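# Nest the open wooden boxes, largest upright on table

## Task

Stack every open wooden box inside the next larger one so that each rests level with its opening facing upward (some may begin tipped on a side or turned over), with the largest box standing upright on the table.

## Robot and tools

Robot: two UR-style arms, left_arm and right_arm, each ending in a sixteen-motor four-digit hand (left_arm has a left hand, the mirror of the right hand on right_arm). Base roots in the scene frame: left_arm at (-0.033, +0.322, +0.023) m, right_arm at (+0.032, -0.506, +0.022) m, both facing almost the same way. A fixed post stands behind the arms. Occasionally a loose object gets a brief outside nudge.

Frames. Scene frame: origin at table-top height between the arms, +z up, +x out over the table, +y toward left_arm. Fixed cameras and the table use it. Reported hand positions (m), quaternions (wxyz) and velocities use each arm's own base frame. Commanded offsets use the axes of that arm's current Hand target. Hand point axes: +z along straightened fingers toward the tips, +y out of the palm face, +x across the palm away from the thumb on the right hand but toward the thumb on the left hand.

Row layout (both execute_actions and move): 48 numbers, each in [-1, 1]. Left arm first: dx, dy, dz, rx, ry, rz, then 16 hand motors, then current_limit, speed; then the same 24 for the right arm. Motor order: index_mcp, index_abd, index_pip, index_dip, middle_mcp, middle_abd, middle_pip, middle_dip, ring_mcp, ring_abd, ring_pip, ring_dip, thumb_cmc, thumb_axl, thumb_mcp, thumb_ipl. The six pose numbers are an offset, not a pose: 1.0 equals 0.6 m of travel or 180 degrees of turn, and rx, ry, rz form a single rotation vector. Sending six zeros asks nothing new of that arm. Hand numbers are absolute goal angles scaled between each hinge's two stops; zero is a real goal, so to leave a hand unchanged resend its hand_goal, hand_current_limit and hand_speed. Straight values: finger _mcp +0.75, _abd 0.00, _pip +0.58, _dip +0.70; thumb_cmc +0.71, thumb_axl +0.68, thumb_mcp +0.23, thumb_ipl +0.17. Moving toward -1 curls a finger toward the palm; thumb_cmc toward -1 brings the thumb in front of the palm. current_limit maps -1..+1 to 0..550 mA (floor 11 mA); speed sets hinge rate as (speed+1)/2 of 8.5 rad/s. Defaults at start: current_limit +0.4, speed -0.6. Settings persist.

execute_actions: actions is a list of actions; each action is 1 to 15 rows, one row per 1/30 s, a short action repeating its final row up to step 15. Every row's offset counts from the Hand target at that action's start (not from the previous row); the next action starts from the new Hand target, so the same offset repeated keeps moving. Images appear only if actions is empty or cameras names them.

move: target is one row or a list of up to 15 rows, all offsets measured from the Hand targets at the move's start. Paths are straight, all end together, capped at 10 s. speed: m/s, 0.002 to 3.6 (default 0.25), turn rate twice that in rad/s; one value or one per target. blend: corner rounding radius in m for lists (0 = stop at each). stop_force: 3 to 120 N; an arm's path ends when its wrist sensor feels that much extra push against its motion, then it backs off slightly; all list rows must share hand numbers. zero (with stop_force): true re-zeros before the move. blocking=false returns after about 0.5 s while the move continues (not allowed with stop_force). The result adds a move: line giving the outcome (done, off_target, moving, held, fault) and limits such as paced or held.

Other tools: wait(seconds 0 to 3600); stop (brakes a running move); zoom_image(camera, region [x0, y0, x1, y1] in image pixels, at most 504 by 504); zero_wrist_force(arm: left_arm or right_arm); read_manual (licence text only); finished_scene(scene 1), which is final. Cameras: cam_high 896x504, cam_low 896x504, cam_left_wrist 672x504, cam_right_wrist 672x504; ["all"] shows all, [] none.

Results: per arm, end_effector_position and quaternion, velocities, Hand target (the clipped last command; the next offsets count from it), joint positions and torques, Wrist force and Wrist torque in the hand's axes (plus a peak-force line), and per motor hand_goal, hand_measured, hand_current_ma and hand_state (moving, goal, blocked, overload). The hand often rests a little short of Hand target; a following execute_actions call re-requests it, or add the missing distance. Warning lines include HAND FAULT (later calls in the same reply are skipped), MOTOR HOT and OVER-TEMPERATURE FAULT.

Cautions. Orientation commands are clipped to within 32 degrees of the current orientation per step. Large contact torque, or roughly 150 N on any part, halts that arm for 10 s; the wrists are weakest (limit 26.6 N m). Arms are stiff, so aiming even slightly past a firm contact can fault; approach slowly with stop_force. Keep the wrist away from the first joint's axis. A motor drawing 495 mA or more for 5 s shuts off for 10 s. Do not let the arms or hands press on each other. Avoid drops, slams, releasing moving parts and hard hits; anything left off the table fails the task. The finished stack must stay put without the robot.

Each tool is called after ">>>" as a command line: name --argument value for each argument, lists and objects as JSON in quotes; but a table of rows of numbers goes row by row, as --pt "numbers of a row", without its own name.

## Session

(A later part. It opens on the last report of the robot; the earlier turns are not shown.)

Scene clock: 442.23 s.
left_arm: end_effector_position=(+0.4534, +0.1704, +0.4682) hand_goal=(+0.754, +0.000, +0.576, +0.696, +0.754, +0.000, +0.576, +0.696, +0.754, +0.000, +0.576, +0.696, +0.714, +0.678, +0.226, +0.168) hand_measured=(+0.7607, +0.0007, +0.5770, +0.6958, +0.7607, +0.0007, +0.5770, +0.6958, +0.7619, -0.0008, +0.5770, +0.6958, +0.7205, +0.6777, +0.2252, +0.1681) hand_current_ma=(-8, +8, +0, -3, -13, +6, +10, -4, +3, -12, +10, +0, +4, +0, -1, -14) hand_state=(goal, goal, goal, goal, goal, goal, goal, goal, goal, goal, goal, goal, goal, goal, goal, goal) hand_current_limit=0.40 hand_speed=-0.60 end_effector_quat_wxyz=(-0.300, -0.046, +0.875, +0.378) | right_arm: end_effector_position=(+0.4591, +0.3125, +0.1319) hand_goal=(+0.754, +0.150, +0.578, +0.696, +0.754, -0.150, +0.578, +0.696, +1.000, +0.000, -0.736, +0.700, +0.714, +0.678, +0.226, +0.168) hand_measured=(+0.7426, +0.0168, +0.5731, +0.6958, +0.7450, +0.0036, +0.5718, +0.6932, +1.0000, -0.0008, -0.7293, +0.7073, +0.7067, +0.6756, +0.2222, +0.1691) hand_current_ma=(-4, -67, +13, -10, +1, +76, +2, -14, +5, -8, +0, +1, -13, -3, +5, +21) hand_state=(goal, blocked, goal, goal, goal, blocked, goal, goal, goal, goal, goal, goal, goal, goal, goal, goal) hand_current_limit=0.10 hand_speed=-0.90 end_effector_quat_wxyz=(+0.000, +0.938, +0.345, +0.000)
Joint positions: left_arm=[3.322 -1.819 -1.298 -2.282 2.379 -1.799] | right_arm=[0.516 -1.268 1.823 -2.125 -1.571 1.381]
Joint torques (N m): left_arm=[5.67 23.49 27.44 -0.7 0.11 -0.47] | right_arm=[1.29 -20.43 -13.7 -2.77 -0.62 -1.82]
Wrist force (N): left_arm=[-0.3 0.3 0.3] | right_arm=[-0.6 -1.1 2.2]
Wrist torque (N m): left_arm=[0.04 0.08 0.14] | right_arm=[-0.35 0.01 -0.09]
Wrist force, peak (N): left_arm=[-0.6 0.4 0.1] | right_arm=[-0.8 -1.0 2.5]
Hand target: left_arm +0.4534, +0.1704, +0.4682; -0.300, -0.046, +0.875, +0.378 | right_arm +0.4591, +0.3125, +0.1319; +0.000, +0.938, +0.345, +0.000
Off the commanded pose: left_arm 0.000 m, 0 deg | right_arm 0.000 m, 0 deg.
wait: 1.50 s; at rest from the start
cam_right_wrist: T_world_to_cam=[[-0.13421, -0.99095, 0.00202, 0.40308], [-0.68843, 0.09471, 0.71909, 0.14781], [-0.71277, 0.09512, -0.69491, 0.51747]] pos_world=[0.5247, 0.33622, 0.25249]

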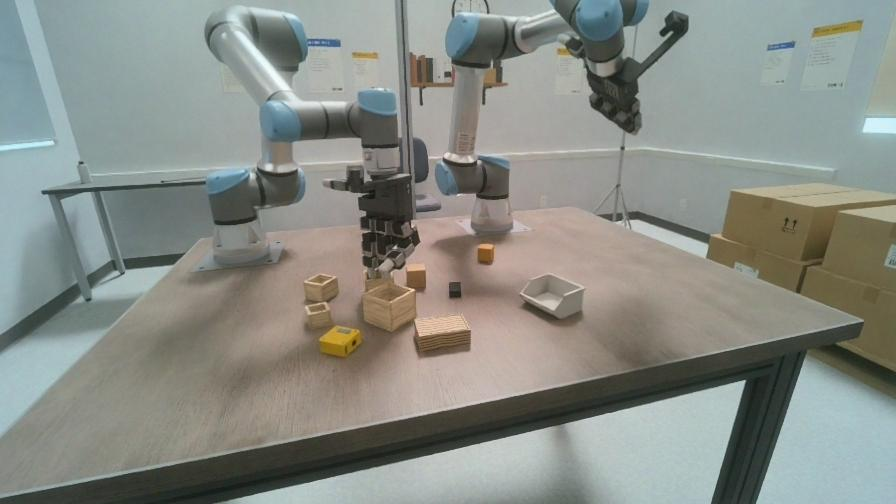

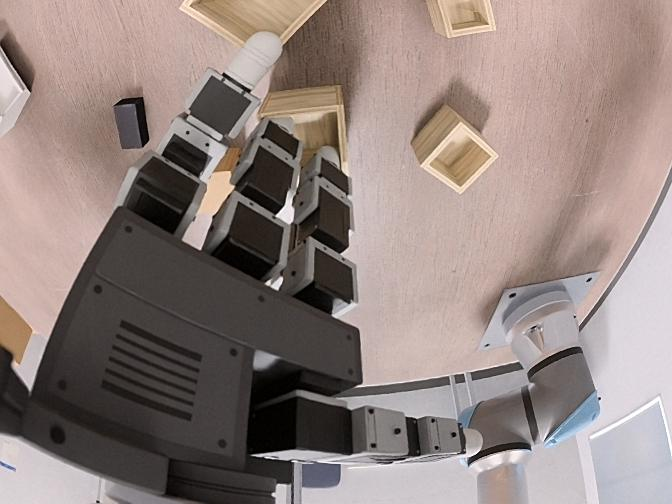

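>>> move --target '[0,0,0,0,0,0,0.754,0,0.576,0.696,0.754,0,0.576,0.696,0.754,0,0.576,0.696,0.714,0.678,0.226,0.168,0.4,-0.6,0,0,0,0,0,0,0.753,0.22,0.577,0.696,0.753,-0.22,0.577,0.696,1,0,-0.737,0.7,0.714,0.678,0.226,0.168,0.1,-0.9]'

>>> move --target '[0,0,0,0,0,0,0.754,0,0.576,0.696,0.754,0,0.576,0.696,0.754,0,0.576,0.696,0.714,0.678,0.226,0.168,0.4,-0.6,0,0,-0.0333,0,0,0,0.753,0.22,0.577,0.696,0.753,-0.22,0.577,0.696,1,0,-0.737,0.7,0.714,0.678,0.226,0.168,0.1,-0.9]' --speed 0.03 --cameras '["cam_low","cam_right_wrist"]'

>>> zoom_image --camera "cam_right_wrist" --region '[150, 0, 450, 220]'

>>> zoom_image --camera "cam_low" --region '[320, 220, 440, 320]'

Scene clock: 448.23 s.
left_arm: end_effector_position=(+0.4534, +0.1704, +0.4682) hand_goal=(+0.754, +0.000, +0.576, +0.696, +0.754, +0.000, +0.576, +0.696, +0.754, +0.000, +0.576, +0.696, +0.714, +0.678, +0.226, +0.168) hand_measured=(+0.7619, -0.0008, +0.5770, +0.6958, +0.7607, +0.0007, +0.5770, +0.6958, +0.7619, +0.0007, +0.5770, +0.6958, +0.7217, +0.6777, +0.2242, +0.1672) hand_current_ma=(+0, +1, +22, -11, +3, +9, +3, -1, +5, +1, +7, -13, +14, -3, +8, -4) hand_state=(goal, goal, goal, goal, goal, goal, goal, goal, goal, goal, goal, goal, goal, goal, goal, goal) hand_current_limit=0.40 hand_speed=-0.60 end_effector_quat_wxyz=(-0.300, -0.046, +0.875, +0.378) | right_arm: end_effector_position=(+0.4591, +0.3125, +0.1319) hand_goal=(+0.754, +0.220, +0.578, +0.696, +0.754, -0.220, +0.578, +0.696, +1.000, +0.000, -0.736, +0.700, +0.714, +0.678, +0.226, +0.168) hand_measured=(+0.7426, +0.0212, +0.5718, +0.6971, +0.7474, +0.0036, +0.5718, +0.6932, +0.9995, -0.0023, -0.7280, +0.7073, +0.7067, +0.6756, +0.2222, +0.1700) hand_current_ma=(-10, -122, +23, -6, +2, +143, +1, -13, +16, -2, -2, -4, -10, -3, +8, +9) hand_state=(goal, blocked, goal, goal, goal, blocked, goal, goal, goal, goal, goal, goal, goal, goal, goal, goal) hand_current_limit=0.10 hand_speed=-0.90 end_effector_quat_wxyz=(+0.000, +0.938, +0.345, +0.000)
Joint positions: left_arm=[3.322 -1.819 -1.298 -2.282 2.379 -1.799] | right_arm=[0.516 -1.268 1.823 -2.125 -1.571 1.381]
Joint torques (N m): left_arm=[4.96 23.68 27.83 -0.61 0.16 -0.47] | right_arm=[5.31 -24.36 -16.76 -1.56 -0.56 -2]
Wrist force (N): left_arm=[-0.4 0.2 0.1] | right_arm=[-0.6 -0.8 2.0]
Wrist torque (N m): left_arm=[0.04 0.08 0.14] | right_arm=[-0.31 0.01 -0.09]
Wrist force, peak (N): left_arm=[-0.5 0.5 0.2] | right_arm=[-0.5 -1.1 2.5]
Hand target: left_arm +0.4534, +0.1704, +0.4682; -0.300, -0.046, +0.875, +0.378 | right_arm +0.4591, +0.3125, +0.1319; +0.000, +0.938, +0.345, +0.000
Off the commanded pose: left_arm 0.000 m, 0 deg | right_arm 0.000 m, 0 deg.
move: done

Scene clock: 449.37 s.
left_arm: end_effector_position=(+0.4534, +0.1704, +0.4682) hand_goal=(+0.754, +0.000, +0.576, +0.696, +0.754, +0.000, +0.576, +0.696, +0.754, +0.000, +0.576, +0.696, +0.714, +0.678, +0.226, +0.168) hand_measured=(+0.7607, +0.0007, +0.5770, +0.6958, +0.7619, +0.0007, +0.5770, +0.6958, +0.7619, +0.0007, +0.5770, +0.6958, +0.7205, +0.6777, +0.2252, +0.1672) hand_current_ma=(-5, -5, +4, -12, +6, +2, +2, -19, +2, -12, +5, -19, +3, -5, +3, +2) hand_state=(goal, goal, goal, goal, goal, goal, goal, goal, goal, goal, goal, goal, goal, goal, goal, goal) hand_current_limit=0.40 hand_speed=-0.60 end_effector_quat_wxyz=(-0.300, -0.046, +0.875, +0.378) | right_arm: end_effector_position=(+0.4591, +0.3125, +0.1517) hand_goal=(+0.754, +0.220, +0.578, +0.696, +0.754, -0.220, +0.578, +0.696, +1.000, +0.000, -0.736, +0.700, +0.714, +0.678, +0.226, +0.168) hand_measured=(+0.7438, +0.0270, +0.5731, +0.6996, +0.7486, +0.0007, +0.5770, +0.6945, +0.9995, +0.0007, -0.7293, +0.7060, +0.7067, +0.6756, +0.2222, +0.1700) hand_current_ma=(+1, -114, +9, -10, -3, +136, +9, +0, +8, -14, +2, -4, -4, +6, +6, +13) hand_state=(goal, blocked, goal, goal, goal, blocked, goal, goal, goal, goal, goal, goal, goal, goal, goal, goal) hand_current_limit=0.10 hand_speed=-0.90 end_effector_quat_wxyz=(+0.000, +0.938, +0.345, +0.000)
Joint positions: left_arm=[3.322 -1.819 -1.298 -2.282 2.379 -1.799] | right_arm=[0.516 -1.292 1.797 -2.076 -1.571 1.381]
Joint torques (N m): left_arm=[4.32 22.84 27.74 -0.58 0.19 -0.5] | right_arm=[7.61 -41.44 -33.09 -0.55 -1.6 -1.06]
Wrist force (N): left_arm=[-0.2 0.2 -0.1] | right_arm=[-0.6 -1.0 2.6]
Wrist torque (N m): left_arm=[0.06 0.05 0.16] | right_arm=[-0.34 0.00 -0.09]
Wrist force, peak (N): left_arm=[-0.4 0.5 0.0] | right_arm=[-0.3 -1.4 3.0]
Hand target: left_arm +0.4534, +0.1704, +0.4682; -0.300, -0.046, +0.875, +0.378 | right_arm +0.4591, +0.3125, +0.1519; +0.000, +0.938, +0.345, +0.000
Off the commanded pose: left_arm 0.000 m, 0 deg | right_arm 0.000 m, 0 deg.
move: done
cam_right_wrist: T_world_to_cam=[[-0.13421, -0.99095, 0.00202, 0.40304], [-0.68848, 0.09471, 0.71904, 0.13361], [-0.71273, 0.09511, -0.69497, 0.53122]] pos_world=[0.5247, 0.33622, 0.27229]

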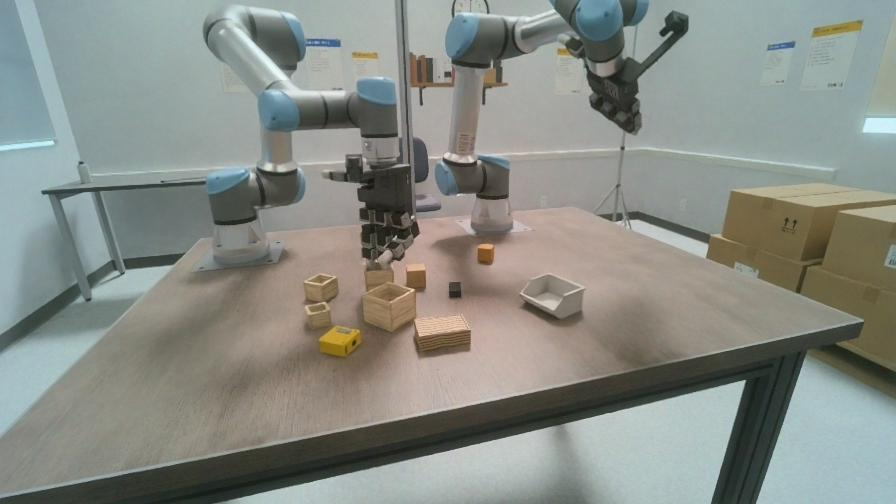

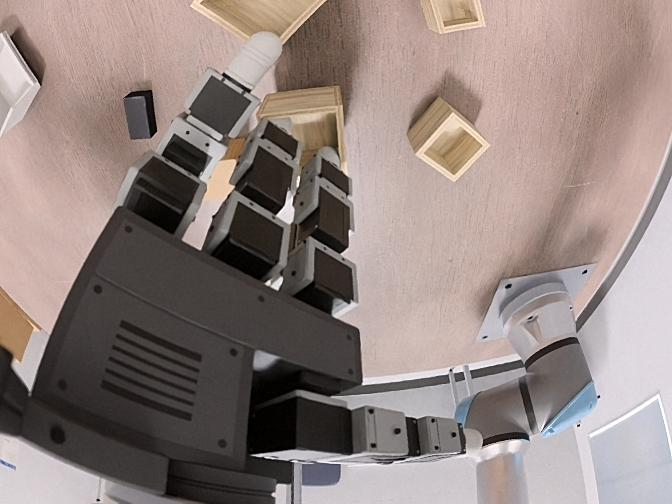

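Scaled by 1.680 from the camera's image (finer frame: 960x720).

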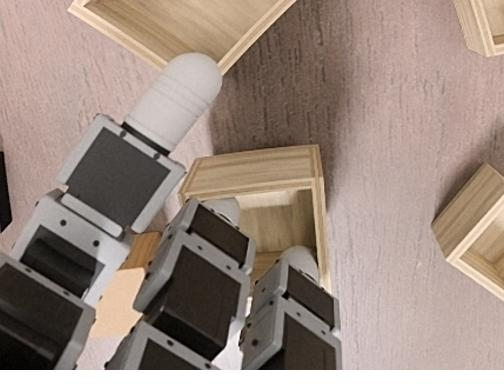

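Scaled by 4.200 from the camera's image (finer frame: 1280x720).

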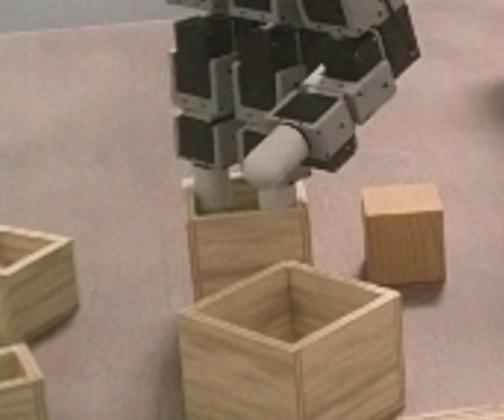

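>>> move --pt "0 0 0 0 0 0 0.754 0 0.576 0.696 0.754 0 0.576 0.696 0.754 0 0.576 0.696 0.714 0.678 0.226 0.168 0.4 -0.6 0 0 -0.108 0 0 0 0.753 0.22 0.577 0.696 0.753 -0.22 0.577 0.696 1 0 -0.737 0.7 0.714 0.678 0.226 0.168 0.1 -0.9" --pt "0 0 0 0 0 0 0.754 0 0.576 0.696 0.754 0 0.576 0.696 0.754 0 0.576 0.696 0.714 0.678 0.226 0.168 0.4 -0.6 0.2517 0.0913 -0.108 0 0 -0.2383 0.753 0.22 0.577 0.696 0.753 -0.22 0.577 0.696 1 0 -0.737 0.7 0.714 0.678 0.226 0.168 0.1 -0.9" --speed 0.1 --blend 0.01 --cameras '["cam_high","cam_low","cam_right_wrist"]'

>>> zoom_image --camera "cam_right_wrist" --region '[150, 0, 450, 220]'

>>> zoom_image --camera "cam_low" --region '[330, 230, 450, 340]'

>>> zoom_image --camera "cam_high" --region '[350, 190, 460, 290]'

Scene clock: 472.90 s.
left_arm: end_effector_position=(+0.4534, +0.1704, +0.4682) hand_goal=(+0.754, +0.000, +0.576, +0.696, +0.754, +0.000, +0.576, +0.696, +0.754, +0.000, +0.576, +0.696, +0.714, +0.678, +0.226, +0.168) hand_measured=(+0.7607, +0.0007, +0.5770, +0.6958, +0.7607, -0.0008, +0.5770, +0.6958, +0.7619, +0.0007, +0.5770, +0.6958, +0.7217, +0.6777, +0.2252, +0.1681) hand_current_ma=(-1, -3, +3, -3, +10, +12, +15, -3, +0, -7, +20, -6, +2, +6, +12, -13) hand_state=(goal, goal, goal, goal, goal, goal, goal, goal, goal, goal, goal, goal, goal, goal, goal, goal) hand_current_limit=0.40 hand_speed=-0.60 end_effector_quat_wxyz=(-0.300, -0.046, +0.875, +0.378) | right_arm: end_effector_position=(+0.6096, +0.3686, +0.2167) hand_goal=(+0.754, +0.220, +0.578, +0.696, +0.754, -0.220, +0.578, +0.696, +1.000, +0.000, -0.736, +0.700, +0.714, +0.678, +0.226, +0.168) hand_measured=(+0.7438, +0.0256, +0.5731, +0.6996, +0.7486, +0.0007, +0.5770, +0.6958, +0.9983, +0.0007, -0.7293, +0.7073, +0.7079, +0.6756, +0.2212, +0.1700) hand_current_ma=(-10, -110, +8, -1, -4, +137, +3, -7, +7, -4, -2, +2, -4, -5, -6, -1) hand_state=(goal, blocked, goal, goal, goal, blocked, goal, goal, goal, goal, goal, goal, goal, goal, goal, goal) hand_current_limit=0.10 hand_speed=-0.90 end_effector_quat_wxyz=(+0.000, +0.747, +0.664, +0.000) end_effector_velocity=(+0.000, +0.001, +0.000) end_effector_angular_velocity=(+0.000, +0.000, +0.005)
Joint positions: left_arm=[3.322 -1.819 -1.298 -2.282 2.379 -1.799] | right_arm=[0.448 -1.155 1.425 -1.841 -1.571 0.565]
Joint velocities: left_arm=[within noise] | right_arm=[0 0.001 -0.002 0.001 0 -0.005]
Joint torques (N m): left_arm=[3.93 23.21 27.86 -0.52 0.34 -0.33] | right_arm=[-9.18 -28.02 -33.42 -0.58 2.21 -2.26]
Wrist force (N): left_arm=[-0.1 0.4 0.1] | right_arm=[-0.8 -1.2 2.6]
Wrist torque (N m): left_arm=[0.07 0.04 0.16] | right_arm=[-0.37 0.04 0.00]
Wrist force, peak (N): left_arm=[-0.4 0.5 0.4] | right_arm=[-0.6 -1.3 3.4]
Hand target: left_arm +0.4534, +0.1704, +0.4682; -0.300, -0.046, +0.875, +0.378 | right_arm +0.6096, +0.3687, +0.2167; +0.000, +0.747, +0.665, +0.000
Off the commanded pose: left_arm 0.000 m, 0 deg | right_arm 0.000 m, 0 deg.
move: done
cam_right_wrist: T_world_to_cam=[[0.5758, -0.81759, 0.00193, -0.01795], [-0.56878, -0.39888, 0.7193, 0.29413], [-0.58732, -0.41527, -0.6947, 0.78988]] pos_world=[0.64154, 0.43066, 0.33719]

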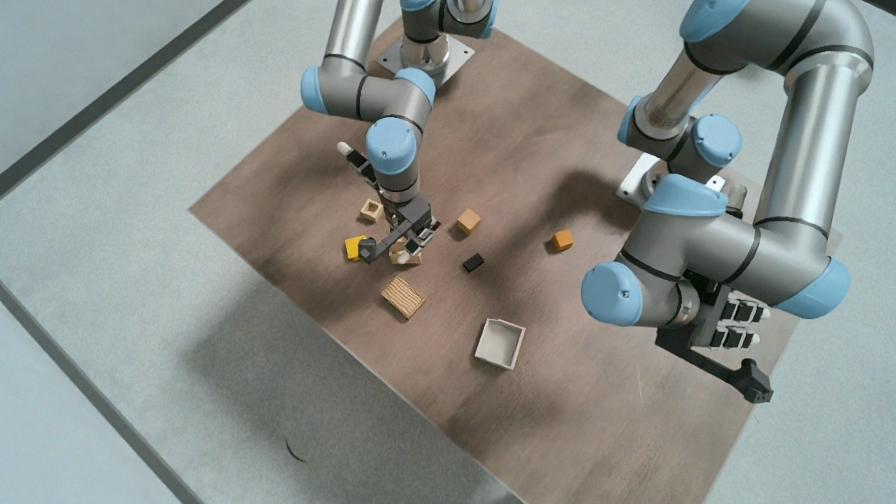

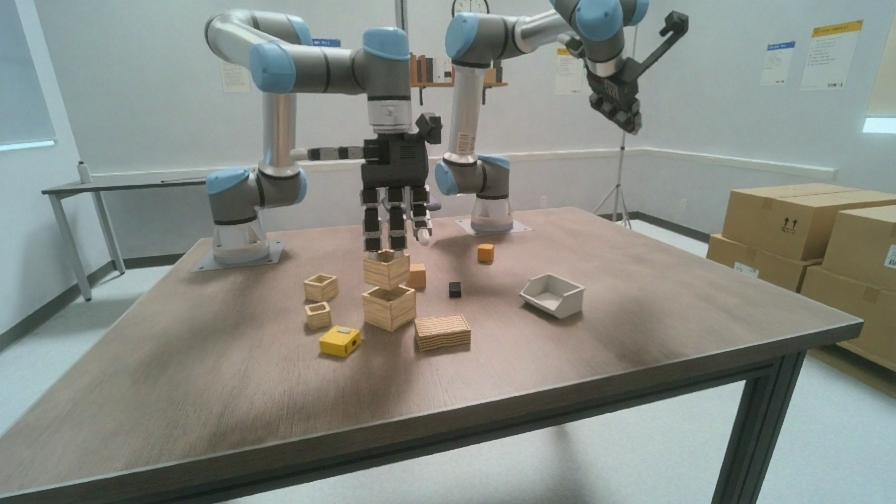

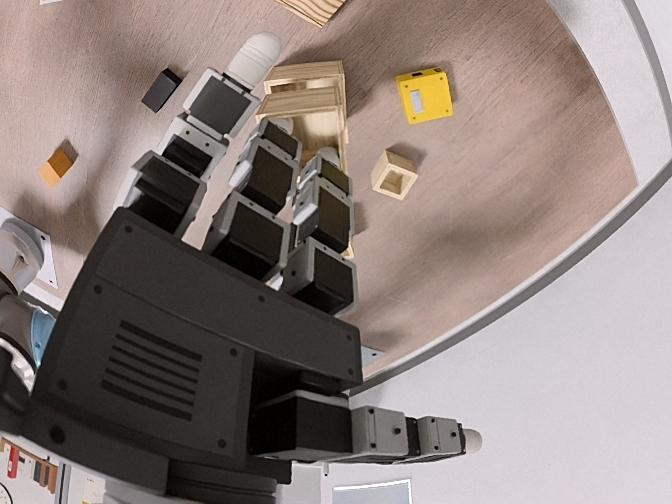

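Scaled by 1.680 from the camera's image (finer frame: 960x720).

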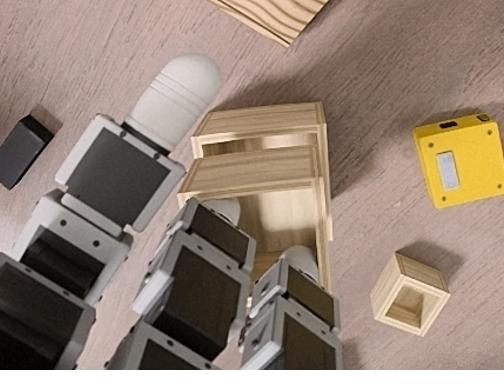

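Scaled by 4.200 from the camera's image (finer frame: 1280x720).

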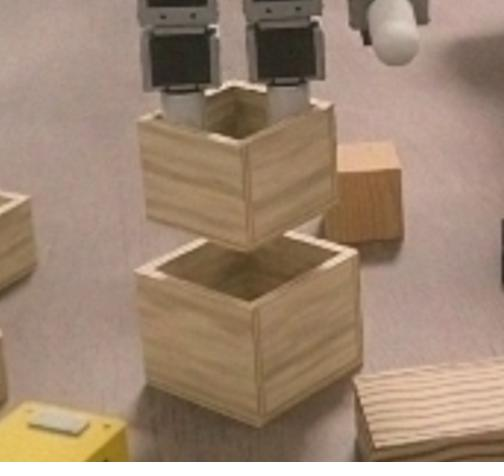

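Scaled by 4.582 from the camera's image (finer frame: 1280x720).

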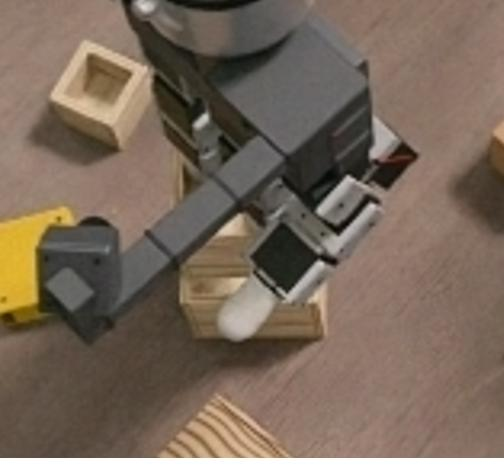

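>>> zoom_image --camera "cam_high" --region '[375, 215, 435, 275]'

>>> zoom_image --camera "cam_low" --region '[355, 245, 425, 335]'

>>> zoom_image --camera "cam_right_wrist" --region '[230, 40, 380, 180]'

Scaled by 8.400 from the camera's image (finer frame: 1280x720).

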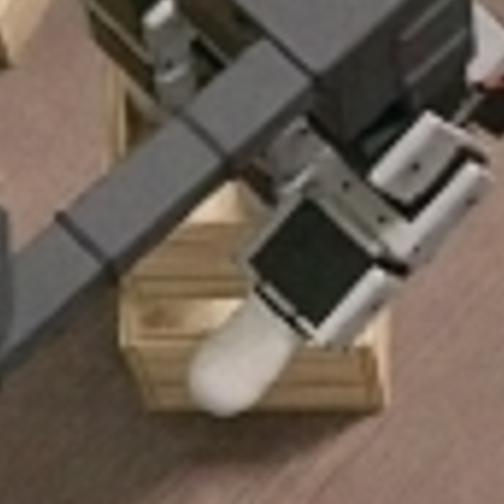

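Scaled by 5.600 from the camera's image (finer frame: 1280x720).

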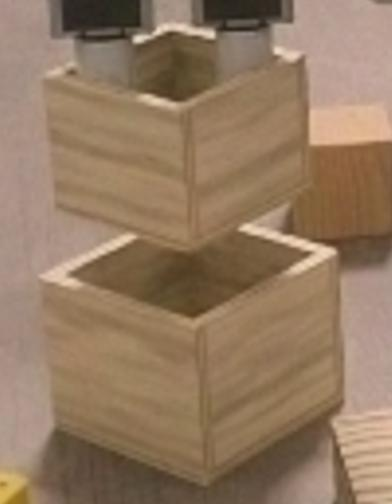

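Scaled by 3.360 from the camera's image (finer frame: 960x720).

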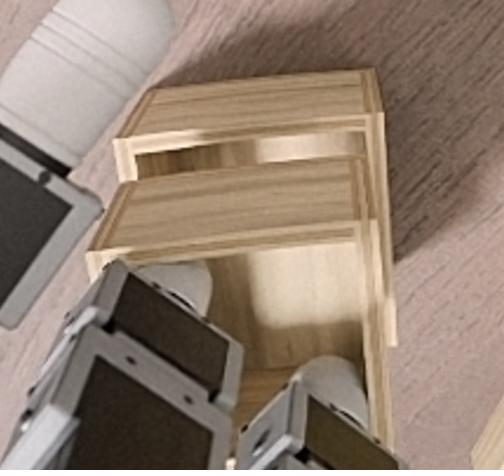

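>>> move --target '[0,0,0,0,0,0,0.754,0,0.576,0.696,0.754,0,0.576,0.696,0.754,0,0.576,0.696,0.714,0.678,0.226,0.168,0.4,-0.6,0.0014,-0.0025,0.0345,0,0,0,0.753,0.22,0.577,0.696,0.753,-0.22,0.577,0.696,1,0,-0.737,0.7,0.714,0.678,0.226,0.168,0.1,-0.9]' --speed 0.04 --cameras '["cam_high","cam_low","cam_right_wrist"]'

>>> zoom_image --camera "cam_high" --region '[375, 215, 435, 275]'

>>> zoom_image --camera "cam_low" --region '[355, 245, 425, 335]'

>>> zoom_image --camera "cam_right_wrist" --region '[230, 40, 380, 180]'

Scene clock: 508.63 s.
left_arm: end_effector_position=(+0.4534, +0.1704, +0.4682) hand_goal=(+0.754, +0.000, +0.576, +0.696, +0.754, +0.000, +0.576, +0.696, +0.754, +0.000, +0.576, +0.696, +0.714, +0.678, +0.226, +0.168) hand_measured=(+0.7607, -0.0008, +0.5770, +0.6958, +0.7607, -0.0008, +0.5770, +0.6958, +0.7631, +0.0007, +0.5770, +0.6958, +0.7205, +0.6777, +0.2252, +0.1681) hand_current_ma=(+3, +4, +1, -11, +20, -1, +2, -13, +6, -10, -1, -15, +9, -1, +4, -11) hand_state=(goal, goal, goal, goal, goal, goal, goal, goal, goal, goal, goal, goal, goal, goal, goal, goal) hand_current_limit=0.40 hand_speed=-0.60 end_effector_quat_wxyz=(-0.300, -0.046, +0.875, +0.378) | right_arm: end_effector_position=(+0.6082, +0.3697, +0.1961) hand_goal=(+0.754, +0.220, +0.578, +0.696, +0.754, -0.220, +0.578, +0.696, +1.000, +0.000, -0.736, +0.700, +0.714, +0.678, +0.226, +0.168) hand_measured=(+0.7438, +0.0256, +0.5731, +0.6996, +0.7498, +0.0021, +0.5770, +0.6945, +0.9995, -0.0008, -0.7293, +0.7060, +0.7079, +0.6746, +0.2222, +0.1700) hand_current_ma=(-4, -109, +9, -11, +2, +142, +6, -9, +4, -10, -9, -3, -20, +15, +3, +7) hand_state=(goal, blocked, goal, goal, goal, blocked, goal, goal, goal, goal, goal, goal, goal, goal, goal, goal) hand_current_limit=0.10 hand_speed=-0.90 end_effector_quat_wxyz=(+0.000, +0.747, +0.665, +0.000)
Joint positions: left_arm=[3.322 -1.819 -1.298 -2.282 2.379 -1.799] | right_arm=[0.45 -1.141 1.461 -1.89 -1.571 0.567]
Joint torques (N m): left_arm=[5.18 23.49 27.28 -0.47 0.38 -0.34] | right_arm=[8.74 -25.35 -13.11 -3.92 1.79 1.99]
Wrist force (N): left_arm=[-0.1 0.1 -0.1] | right_arm=[-0.6 -1.1 2.6]
Wrist torque (N m): left_arm=[0.05 0.03 0.16] | right_arm=[-0.36 0.02 -0.10]
Wrist force, peak (N): left_arm=[-0.6 0.2 -0.1] | right_arm=[-1.0 -1.3 3.0]
Hand target: left_arm +0.4534, +0.1704, +0.4682; -0.300, -0.046, +0.875, +0.378 | right_arm +0.6082, +0.3697, +0.1960; +0.000, +0.747, +0.665, +0.000
Off the commanded pose: left_arm 0.000 m, 0 deg | right_arm 0.000 m, 0 deg.
move: done
cam_right_wrist: T_world_to_cam=[[0.57614, -0.81735, 0.00182, -0.01655], [-0.56855, -0.39916, 0.71932, 0.30855], [-0.58721, -0.41546, -0.69468, 0.77533]] pos_world=[0.64024, 0.43176, 0.31669]

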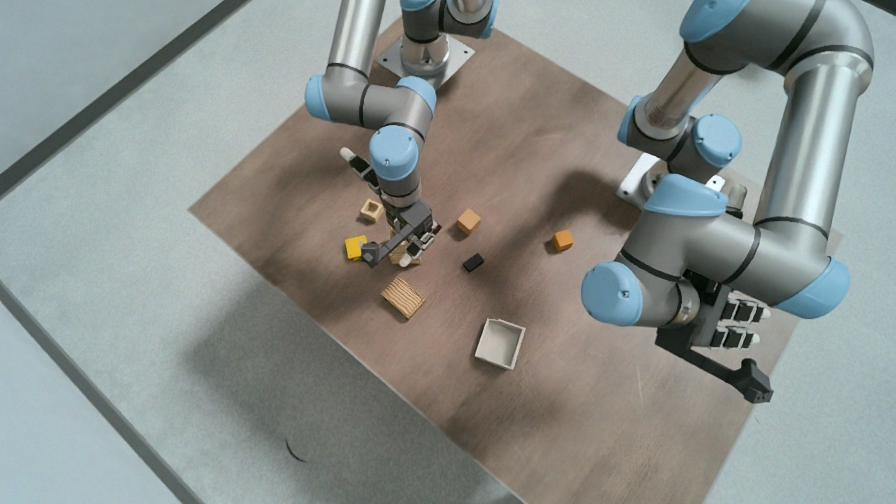

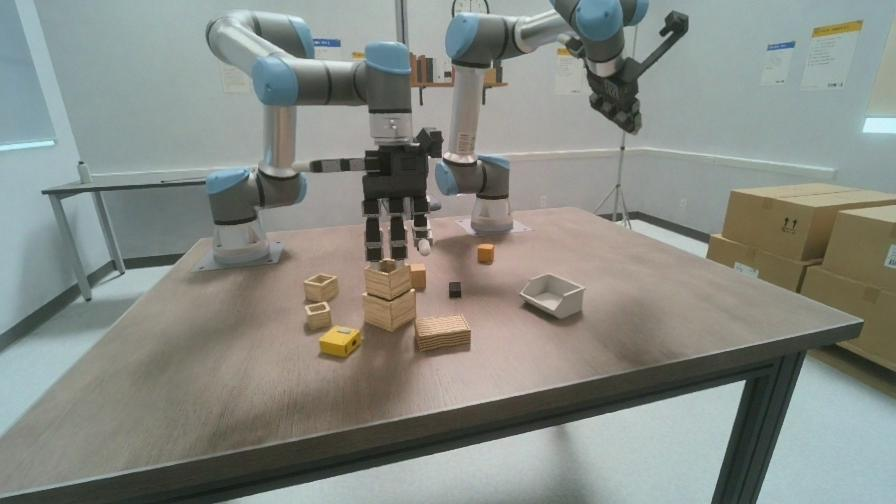

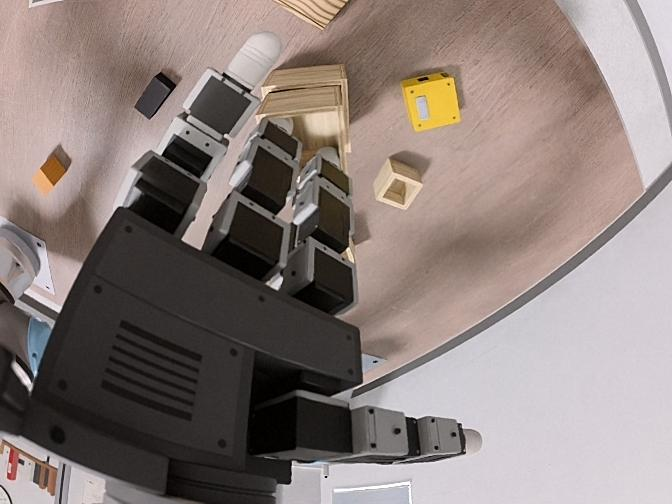

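Scaled by 8.400 from the camera's image (finer frame: 1280x720).

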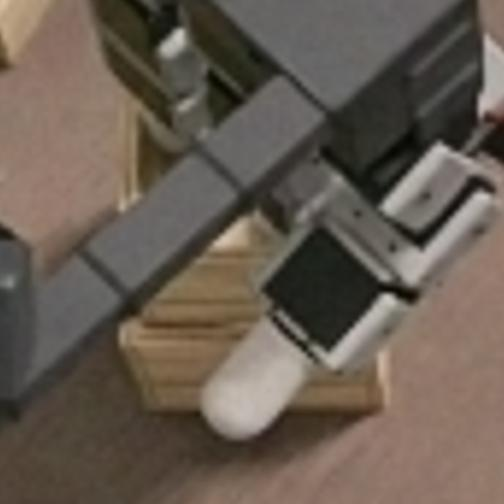

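Scaled by 5.600 from the camera's image (finer frame: 1280x720).

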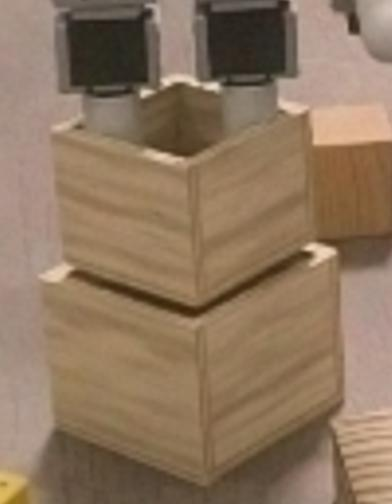

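Scaled by 3.360 from the camera's image (finer frame: 960x720).

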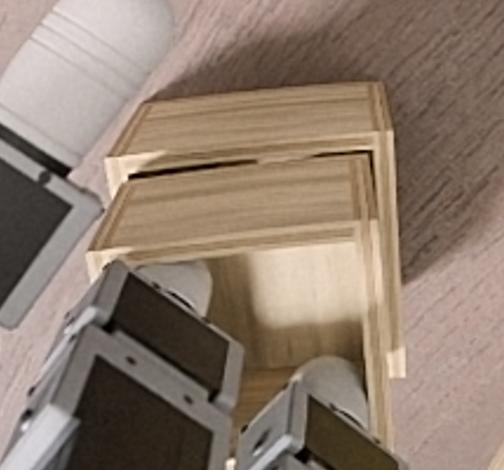

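>>> zoom_image --camera "cam_right_wrist" --region '[255, 60, 355, 130]'

>>> zoom_image --camera "cam_low" --region '[358, 285, 420, 315]'

Scaled by 5.040 from the camera's image (finer frame: 960x720).

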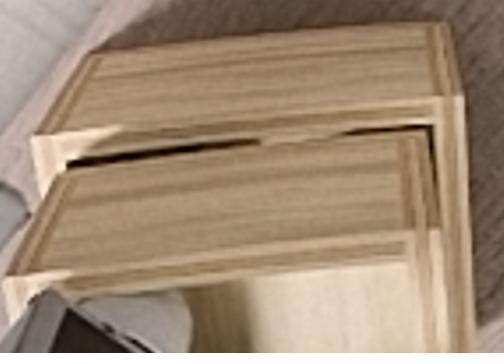

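Scaled by 8.129 from the camera's image (finer frame: 1280x720).

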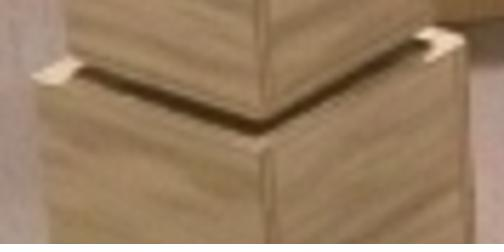

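>>> move --target '[0,0,0,0,0,0,0.754,0,0.576,0.696,0.754,0,0.576,0.696,0.754,0,0.576,0.696,0.714,0.678,0.226,0.168,0.4,-0.6,-0.0031,0.0004,0,0,0,0.0044,0.753,0.22,0.577,0.696,0.753,-0.22,0.577,0.696,1,0,-0.737,0.7,0.714,0.678,0.226,0.168,0.1,-0.9]' --speed 0.04

>>> move --target '[0,0,0,0,0,0,0.754,0,0.576,0.696,0.754,0,0.576,0.696,0.754,0,0.576,0.696,0.714,0.678,0.226,0.168,0.4,-0.6,0,0,0.0150,0,0,0,0.753,0.22,0.577,0.696,0.753,-0.22,0.577,0.696,1,0,-0.737,0.7,0.714,0.678,0.226,0.168,0.1,-0.9]' --speed 0.02 --stop_force 3 --cameras '["cam_high","cam_low","cam_right_wrist"]'

>>> zoom_image --camera "cam_low" --region '[355, 245, 425, 335]'

>>> zoom_image --camera "cam_right_wrist" --region '[255, 60, 355, 130]'

Scene clock: 540.83 s.
left_arm: end_effector_position=(+0.4534, +0.1704, +0.4682) hand_goal=(+0.754, +0.000, +0.576, +0.696, +0.754, +0.000, +0.576, +0.696, +0.754, +0.000, +0.576, +0.696, +0.714, +0.678, +0.226, +0.168) hand_measured=(+0.7619, +0.0007, +0.5770, +0.6958, +0.7607, -0.0008, +0.5770, +0.6958, +0.7619, -0.0008, +0.5770, +0.6958, +0.7205, +0.6777, +0.2252, +0.1672) hand_current_ma=(-3, -1, +4, -7, +7, +6, +3, -20, +19, -13, +5, -24, +8, -14, -3, -6) hand_state=(goal, goal, goal, goal, goal, goal, goal, goal, goal, goal, goal, goal, goal, goal, goal, goal) hand_current_limit=0.40 hand_speed=-0.60 end_effector_quat_wxyz=(-0.300, -0.046, +0.875, +0.378) | right_arm: end_effector_position=(+0.6083, +0.3679, +0.1959) hand_goal=(+0.754, +0.220, +0.578, +0.696, +0.754, -0.220, +0.578, +0.696, +1.000, +0.000, -0.736, +0.700, +0.714, +0.678, +0.226, +0.168) hand_measured=(+0.7438, +0.0256, +0.5731, +0.6996, +0.7498, +0.0007, +0.5770, +0.6958, +1.0000, +0.0007, -0.7293, +0.7073, +0.7079, +0.6767, +0.2222, +0.1700) hand_current_ma=(-7, -110, +8, -21, +8, +142, +2, -14, +9, -6, +1, -6, -10, +6, +4, +0) hand_state=(goal, blocked, goal, goal, goal, blocked, goal, goal, goal, goal, goal, goal, goal, goal, goal, goal) hand_current_limit=0.10 hand_speed=-0.90 end_effector_quat_wxyz=(+0.000, +0.752, +0.660, +0.000) end_effector_velocity=(+0.000, +0.000, +0.000) end_effector_angular_velocity=(+0.001, -0.001, -0.005)
Joint positions: left_arm=[3.322 -1.819 -1.298 -2.282 2.379 -1.799] | right_arm=[0.449 -1.141 1.461 -1.89 -1.571 0.579]
Joint velocities: left_arm=[within noise] | right_arm=[0 -0.001 0 0 0.001 0.005]
Joint torques (N m): left_arm=[4.65 23.23 27.24 -0.55 0.43 -0.4] | right_arm=[-8.4 -49.25 -13.98 -4.08 -1.79 1.67]
Wrist force (N): left_arm=[-0.1 0.2 0.2] | right_arm=[-0.8 -1.3 2.7]
Wrist torque (N m): left_arm=[0.04 0.05 0.15] | right_arm=[-0.40 0.05 -0.12]
Wrist force, peak (N): left_arm=[-0.5 0.6 0.1] | right_arm=[-0.9 -1.1 3.1]
Hand target: left_arm +0.4534, +0.1704, +0.4682; -0.300, -0.046, +0.875, +0.378 | right_arm +0.6083, +0.3678, +0.1960; +0.000, +0.752, +0.659, +0.000
Off the commanded pose: left_arm 0.000 m, 0 deg | right_arm 0.000 m, 0 deg.
move: done

Scene clock: 542.37 s.
left_arm: end_effector_position=(+0.4534, +0.1704, +0.4682) hand_goal=(+0.754, +0.000, +0.576, +0.696, +0.754, +0.000, +0.576, +0.696, +0.754, +0.000, +0.576, +0.696, +0.714, +0.678, +0.226, +0.168) hand_measured=(+0.7607, +0.0007, +0.5770, +0.6958, +0.7607, +0.0007, +0.5770, +0.6958, +0.7619, -0.0008, +0.5770, +0.6958, +0.7217, +0.6777, +0.2242, +0.1672) hand_current_ma=(+4, +10, +14, -10, +12, +3, +8, -3, +6, -2, +0, -6, +4, -2, +3, +1) hand_state=(goal, goal, goal, goal, goal, goal, goal, goal, goal, goal, goal, goal, goal, goal, goal, goal) hand_current_limit=0.40 hand_speed=-0.60 end_effector_quat_wxyz=(-0.300, -0.046, +0.875, +0.378) | right_arm: end_effector_position=(+0.6083, +0.3678, +0.1870) hand_goal=(+0.754, +0.220, +0.578, +0.696, +0.754, -0.220, +0.578, +0.696, +1.000, +0.000, -0.736, +0.700, +0.714, +0.678, +0.226, +0.168) hand_measured=(+0.7438, +0.0256, +0.5718, +0.6996, +0.7498, +0.0021, +0.5770, +0.6945, +0.9995, +0.0007, -0.7293, +0.7073, +0.7067, +0.6756, +0.2222, +0.1691) hand_current_ma=(-5, -120, +4, -1, -4, +137, +2, -8, +4, -6, -3, -4, -5, -2, +2, +6) hand_state=(goal, blocked, goal, goal, goal, blocked, goal, goal, goal, goal, goal, goal, goal, goal, goal, goal) hand_current_limit=0.10 hand_speed=-0.90 end_effector_quat_wxyz=(+0.000, +0.752, +0.659, +0.000)
Joint positions: left_arm=[3.322 -1.819 -1.298 -2.282 2.379 -1.799] | right_arm=[0.448 -1.135 1.475 -1.911 -1.571 0.579]
Joint torques (N m): left_arm=[4.27 23.15 27.15 -0.46 0.46 -0.32] | right_arm=[-8.89 -26.92 -13.31 -4.04 -2.02 1.74]
Wrist force (N): left_arm=[-0.4 0.2 -0.1] | right_arm=[-0.9 -1.1 2.8]
Wrist torque (N m): left_arm=[0.06 0.08 0.14] | right_arm=[-0.38 0.06 -0.11]
Wrist force, peak (N): left_arm=[-0.5 0.5 0.1] | right_arm=[-0.7 -1.4 3.2]
Hand target: left_arm +0.4534, +0.1704, +0.4682; -0.300, -0.046, +0.875, +0.378 | right_arm +0.6083, +0.3678, +0.1870; +0.000, +0.752, +0.659, +0.000
Off the commanded pose: left_arm 0.000 m, 0 deg | right_arm 0.000 m, 0 deg.
move: done
cam_right_wrist: T_world_to_cam=[[0.56481, -0.82522, 0.0019, -0.00836], [-0.57406, -0.39126, 0.71928, 0.31483], [-0.59282, -0.40735, -0.69471, 0.76856]] pos_world=[0.64107, 0.42936, 0.30749]

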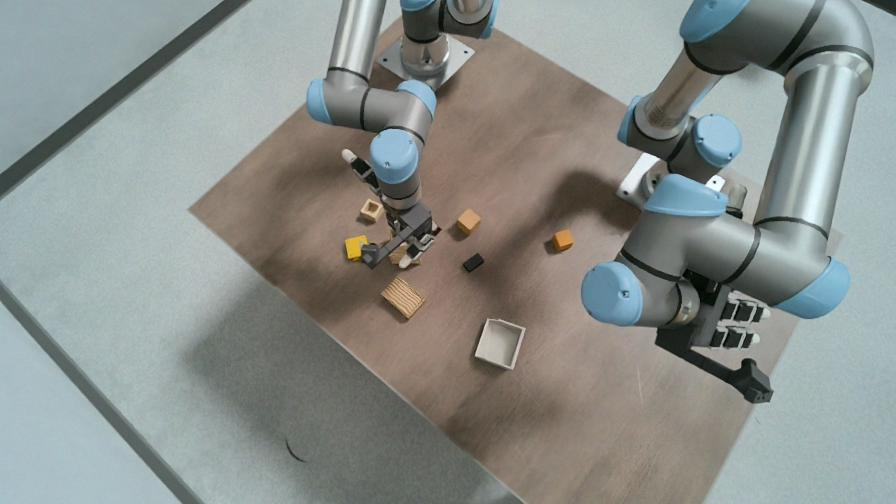

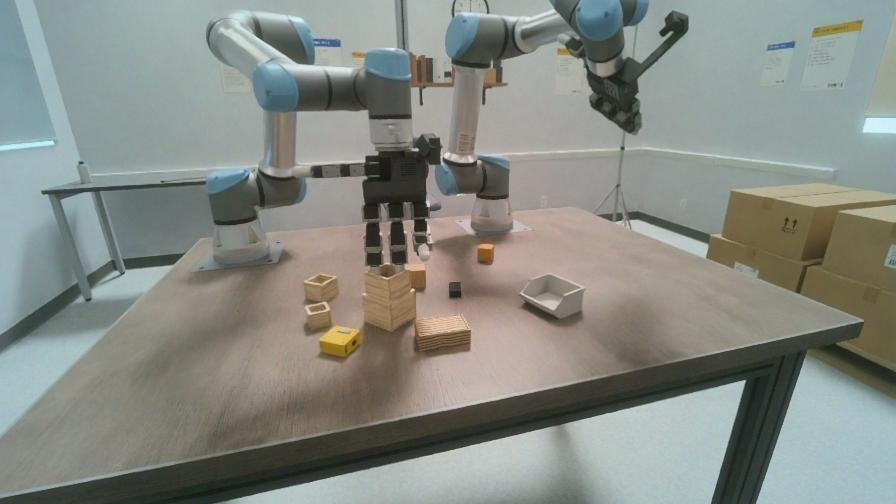

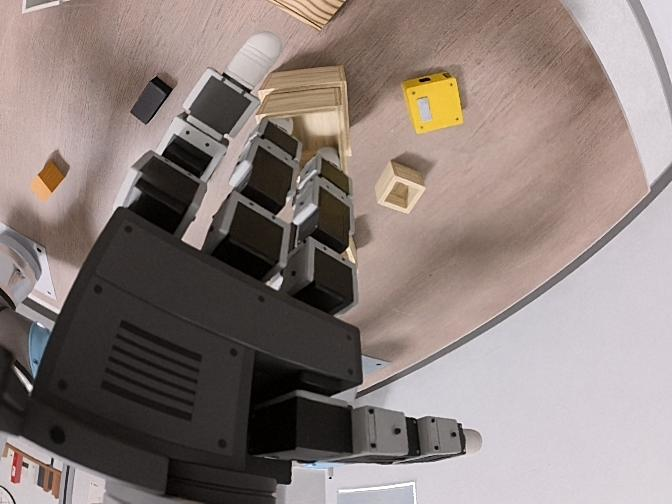

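Scaled by 5.600 from the camera's image (finer frame: 1280x720).

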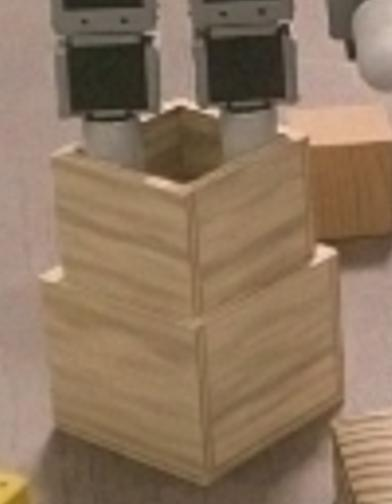

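Scaled by 5.040 from the camera's image (finer frame: 960x720).

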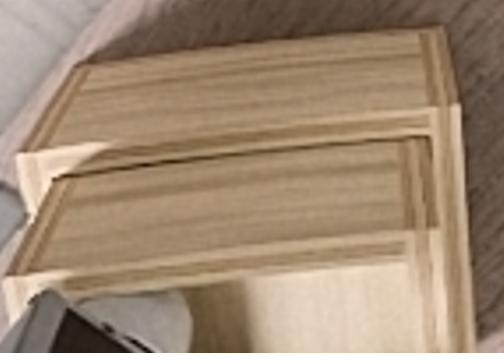

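>>> move --target '[0,0,0,0,0,0,0.754,0,0.576,0.696,0.754,0,0.576,0.696,0.754,0,0.576,0.696,0.714,0.678,0.226,0.168,0.4,-0.6,0,0,0.0333,0,0,0,0.753,0.22,0.577,0.696,0.753,-0.22,0.577,0.696,1,0,-0.737,0.7,0.714,0.678,0.226,0.168,0.1,-0.9]' --speed 0.02 --stop_force 3 --cameras '["cam_low","cam_right_wrist"]'

>>> zoom_image --camera "cam_low" --region '[355, 245, 425, 335]'

>>> zoom_image --camera "cam_right_wrist" --region '[255, 60, 355, 130]'

Scene clock: 548.30 s.
left_arm: end_effector_position=(+0.4534, +0.1704, +0.4682) hand_goal=(+0.754, +0.000, +0.576, +0.696, +0.754, +0.000, +0.576, +0.696, +0.754, +0.000, +0.576, +0.696, +0.714, +0.678, +0.226, +0.168) hand_measured=(+0.7619, +0.0007, +0.5770, +0.6958, +0.7607, +0.0007, +0.5770, +0.6958, +0.7619, -0.0008, +0.5770, +0.6958, +0.7217, +0.6767, +0.2252, +0.1681) hand_current_ma=(+0, -2, +4, -13, -7, +8, +11, -13, -4, -5, +4, -5, +14, -1, +13, -10) hand_state=(goal, goal, goal, goal, goal, goal, goal, goal, goal, goal, goal, goal, goal, goal, goal, goal) hand_current_limit=0.40 hand_speed=-0.60 end_effector_quat_wxyz=(-0.300, -0.046, +0.875, +0.378) | right_arm: end_effector_position=(+0.6083, +0.3678, +0.1670) hand_goal=(+0.754, +0.220, +0.578, +0.696, +0.754, -0.220, +0.578, +0.696, +1.000, +0.000, -0.736, +0.700, +0.714, +0.678, +0.226, +0.168) hand_measured=(+0.7426, +0.0241, +0.5731, +0.6996, +0.7498, +0.0007, +0.5770, +0.6958, +0.9995, +0.0007, -0.7293, +0.7060, +0.7079, +0.6756, +0.2222, +0.1700) hand_current_ma=(-17, -115, +7, -3, +5, +146, +0, -4, +10, -14, -13, -2, -11, +2, +6, +9) hand_state=(goal, blocked, goal, goal, goal, blocked, goal, goal, goal, goal, goal, goal, goal, goal, goal, goal) hand_current_limit=0.10 hand_speed=-0.90 end_effector_quat_wxyz=(+0.000, +0.752, +0.659, +0.000)
Joint positions: left_arm=[3.322 -1.819 -1.298 -2.282 2.379 -1.799] | right_arm=[0.448 -1.118 1.505 -1.958 -1.571 0.579]
Joint torques (N m): left_arm=[5.24 23.86 28.17 -0.54 0.59 -0.37] | right_arm=[-8.4 -26.52 -13.07 -3.95 -1.51 -0.48]
Wrist force (N): left_arm=[-0.3 0.3 0.1] | right_arm=[-0.9 -1.4 2.7]
Wrist torque (N m): left_arm=[0.05 0.07 0.14] | right_arm=[-0.38 0.07 -0.15]
Wrist force, peak (N): left_arm=[-0.6 0.4 0.0] | right_arm=[-1.0 -1.5 3.1]
Hand target: left_arm +0.4534, +0.1704, +0.4682; -0.300, -0.046, +0.875, +0.378 | right_arm +0.6083, +0.3678, +0.1670; +0.000, +0.752, +0.659, +0.000
Off the commanded pose: left_arm 0.000 m, 0 deg | right_arm 0.000 m, 0 deg.
move: done
cam_right_wrist: T_world_to_cam=[[0.56481, -0.82522, 0.0019, -0.00832], [-0.57406, -0.39126, 0.71928, 0.32915], [-0.59282, -0.40735, -0.69471, 0.75474]] pos_world=[0.64107, 0.42936, 0.28759]

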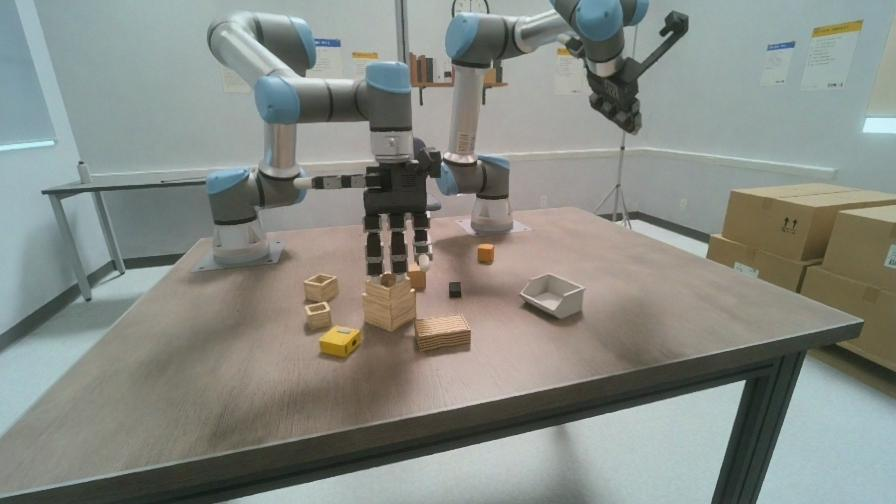

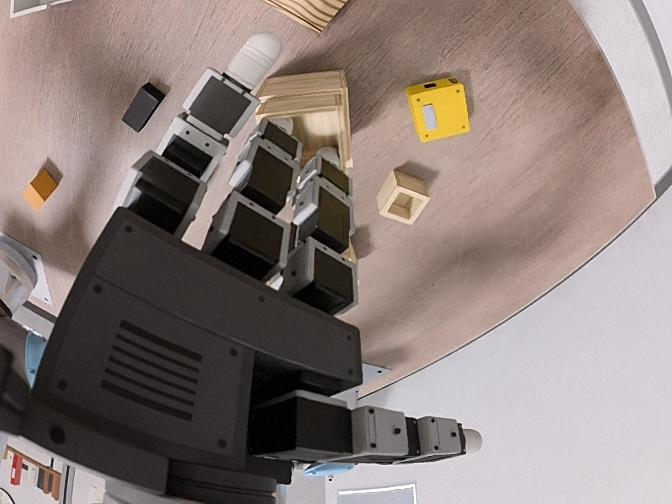

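Scaled by 5.600 from the camera's image (finer frame: 1280x720).

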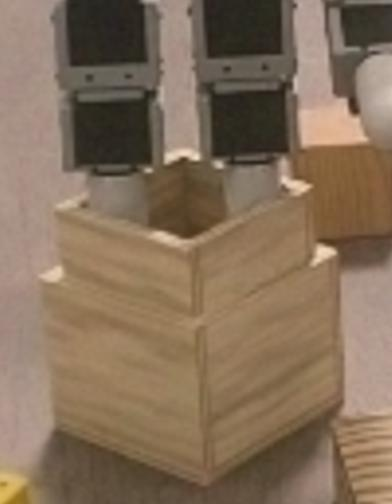

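Scaled by 5.040 from the camera's image (finer frame: 960x720).

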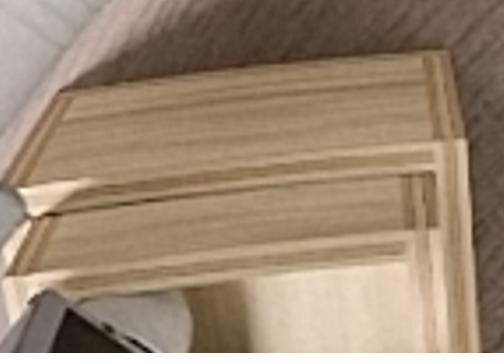

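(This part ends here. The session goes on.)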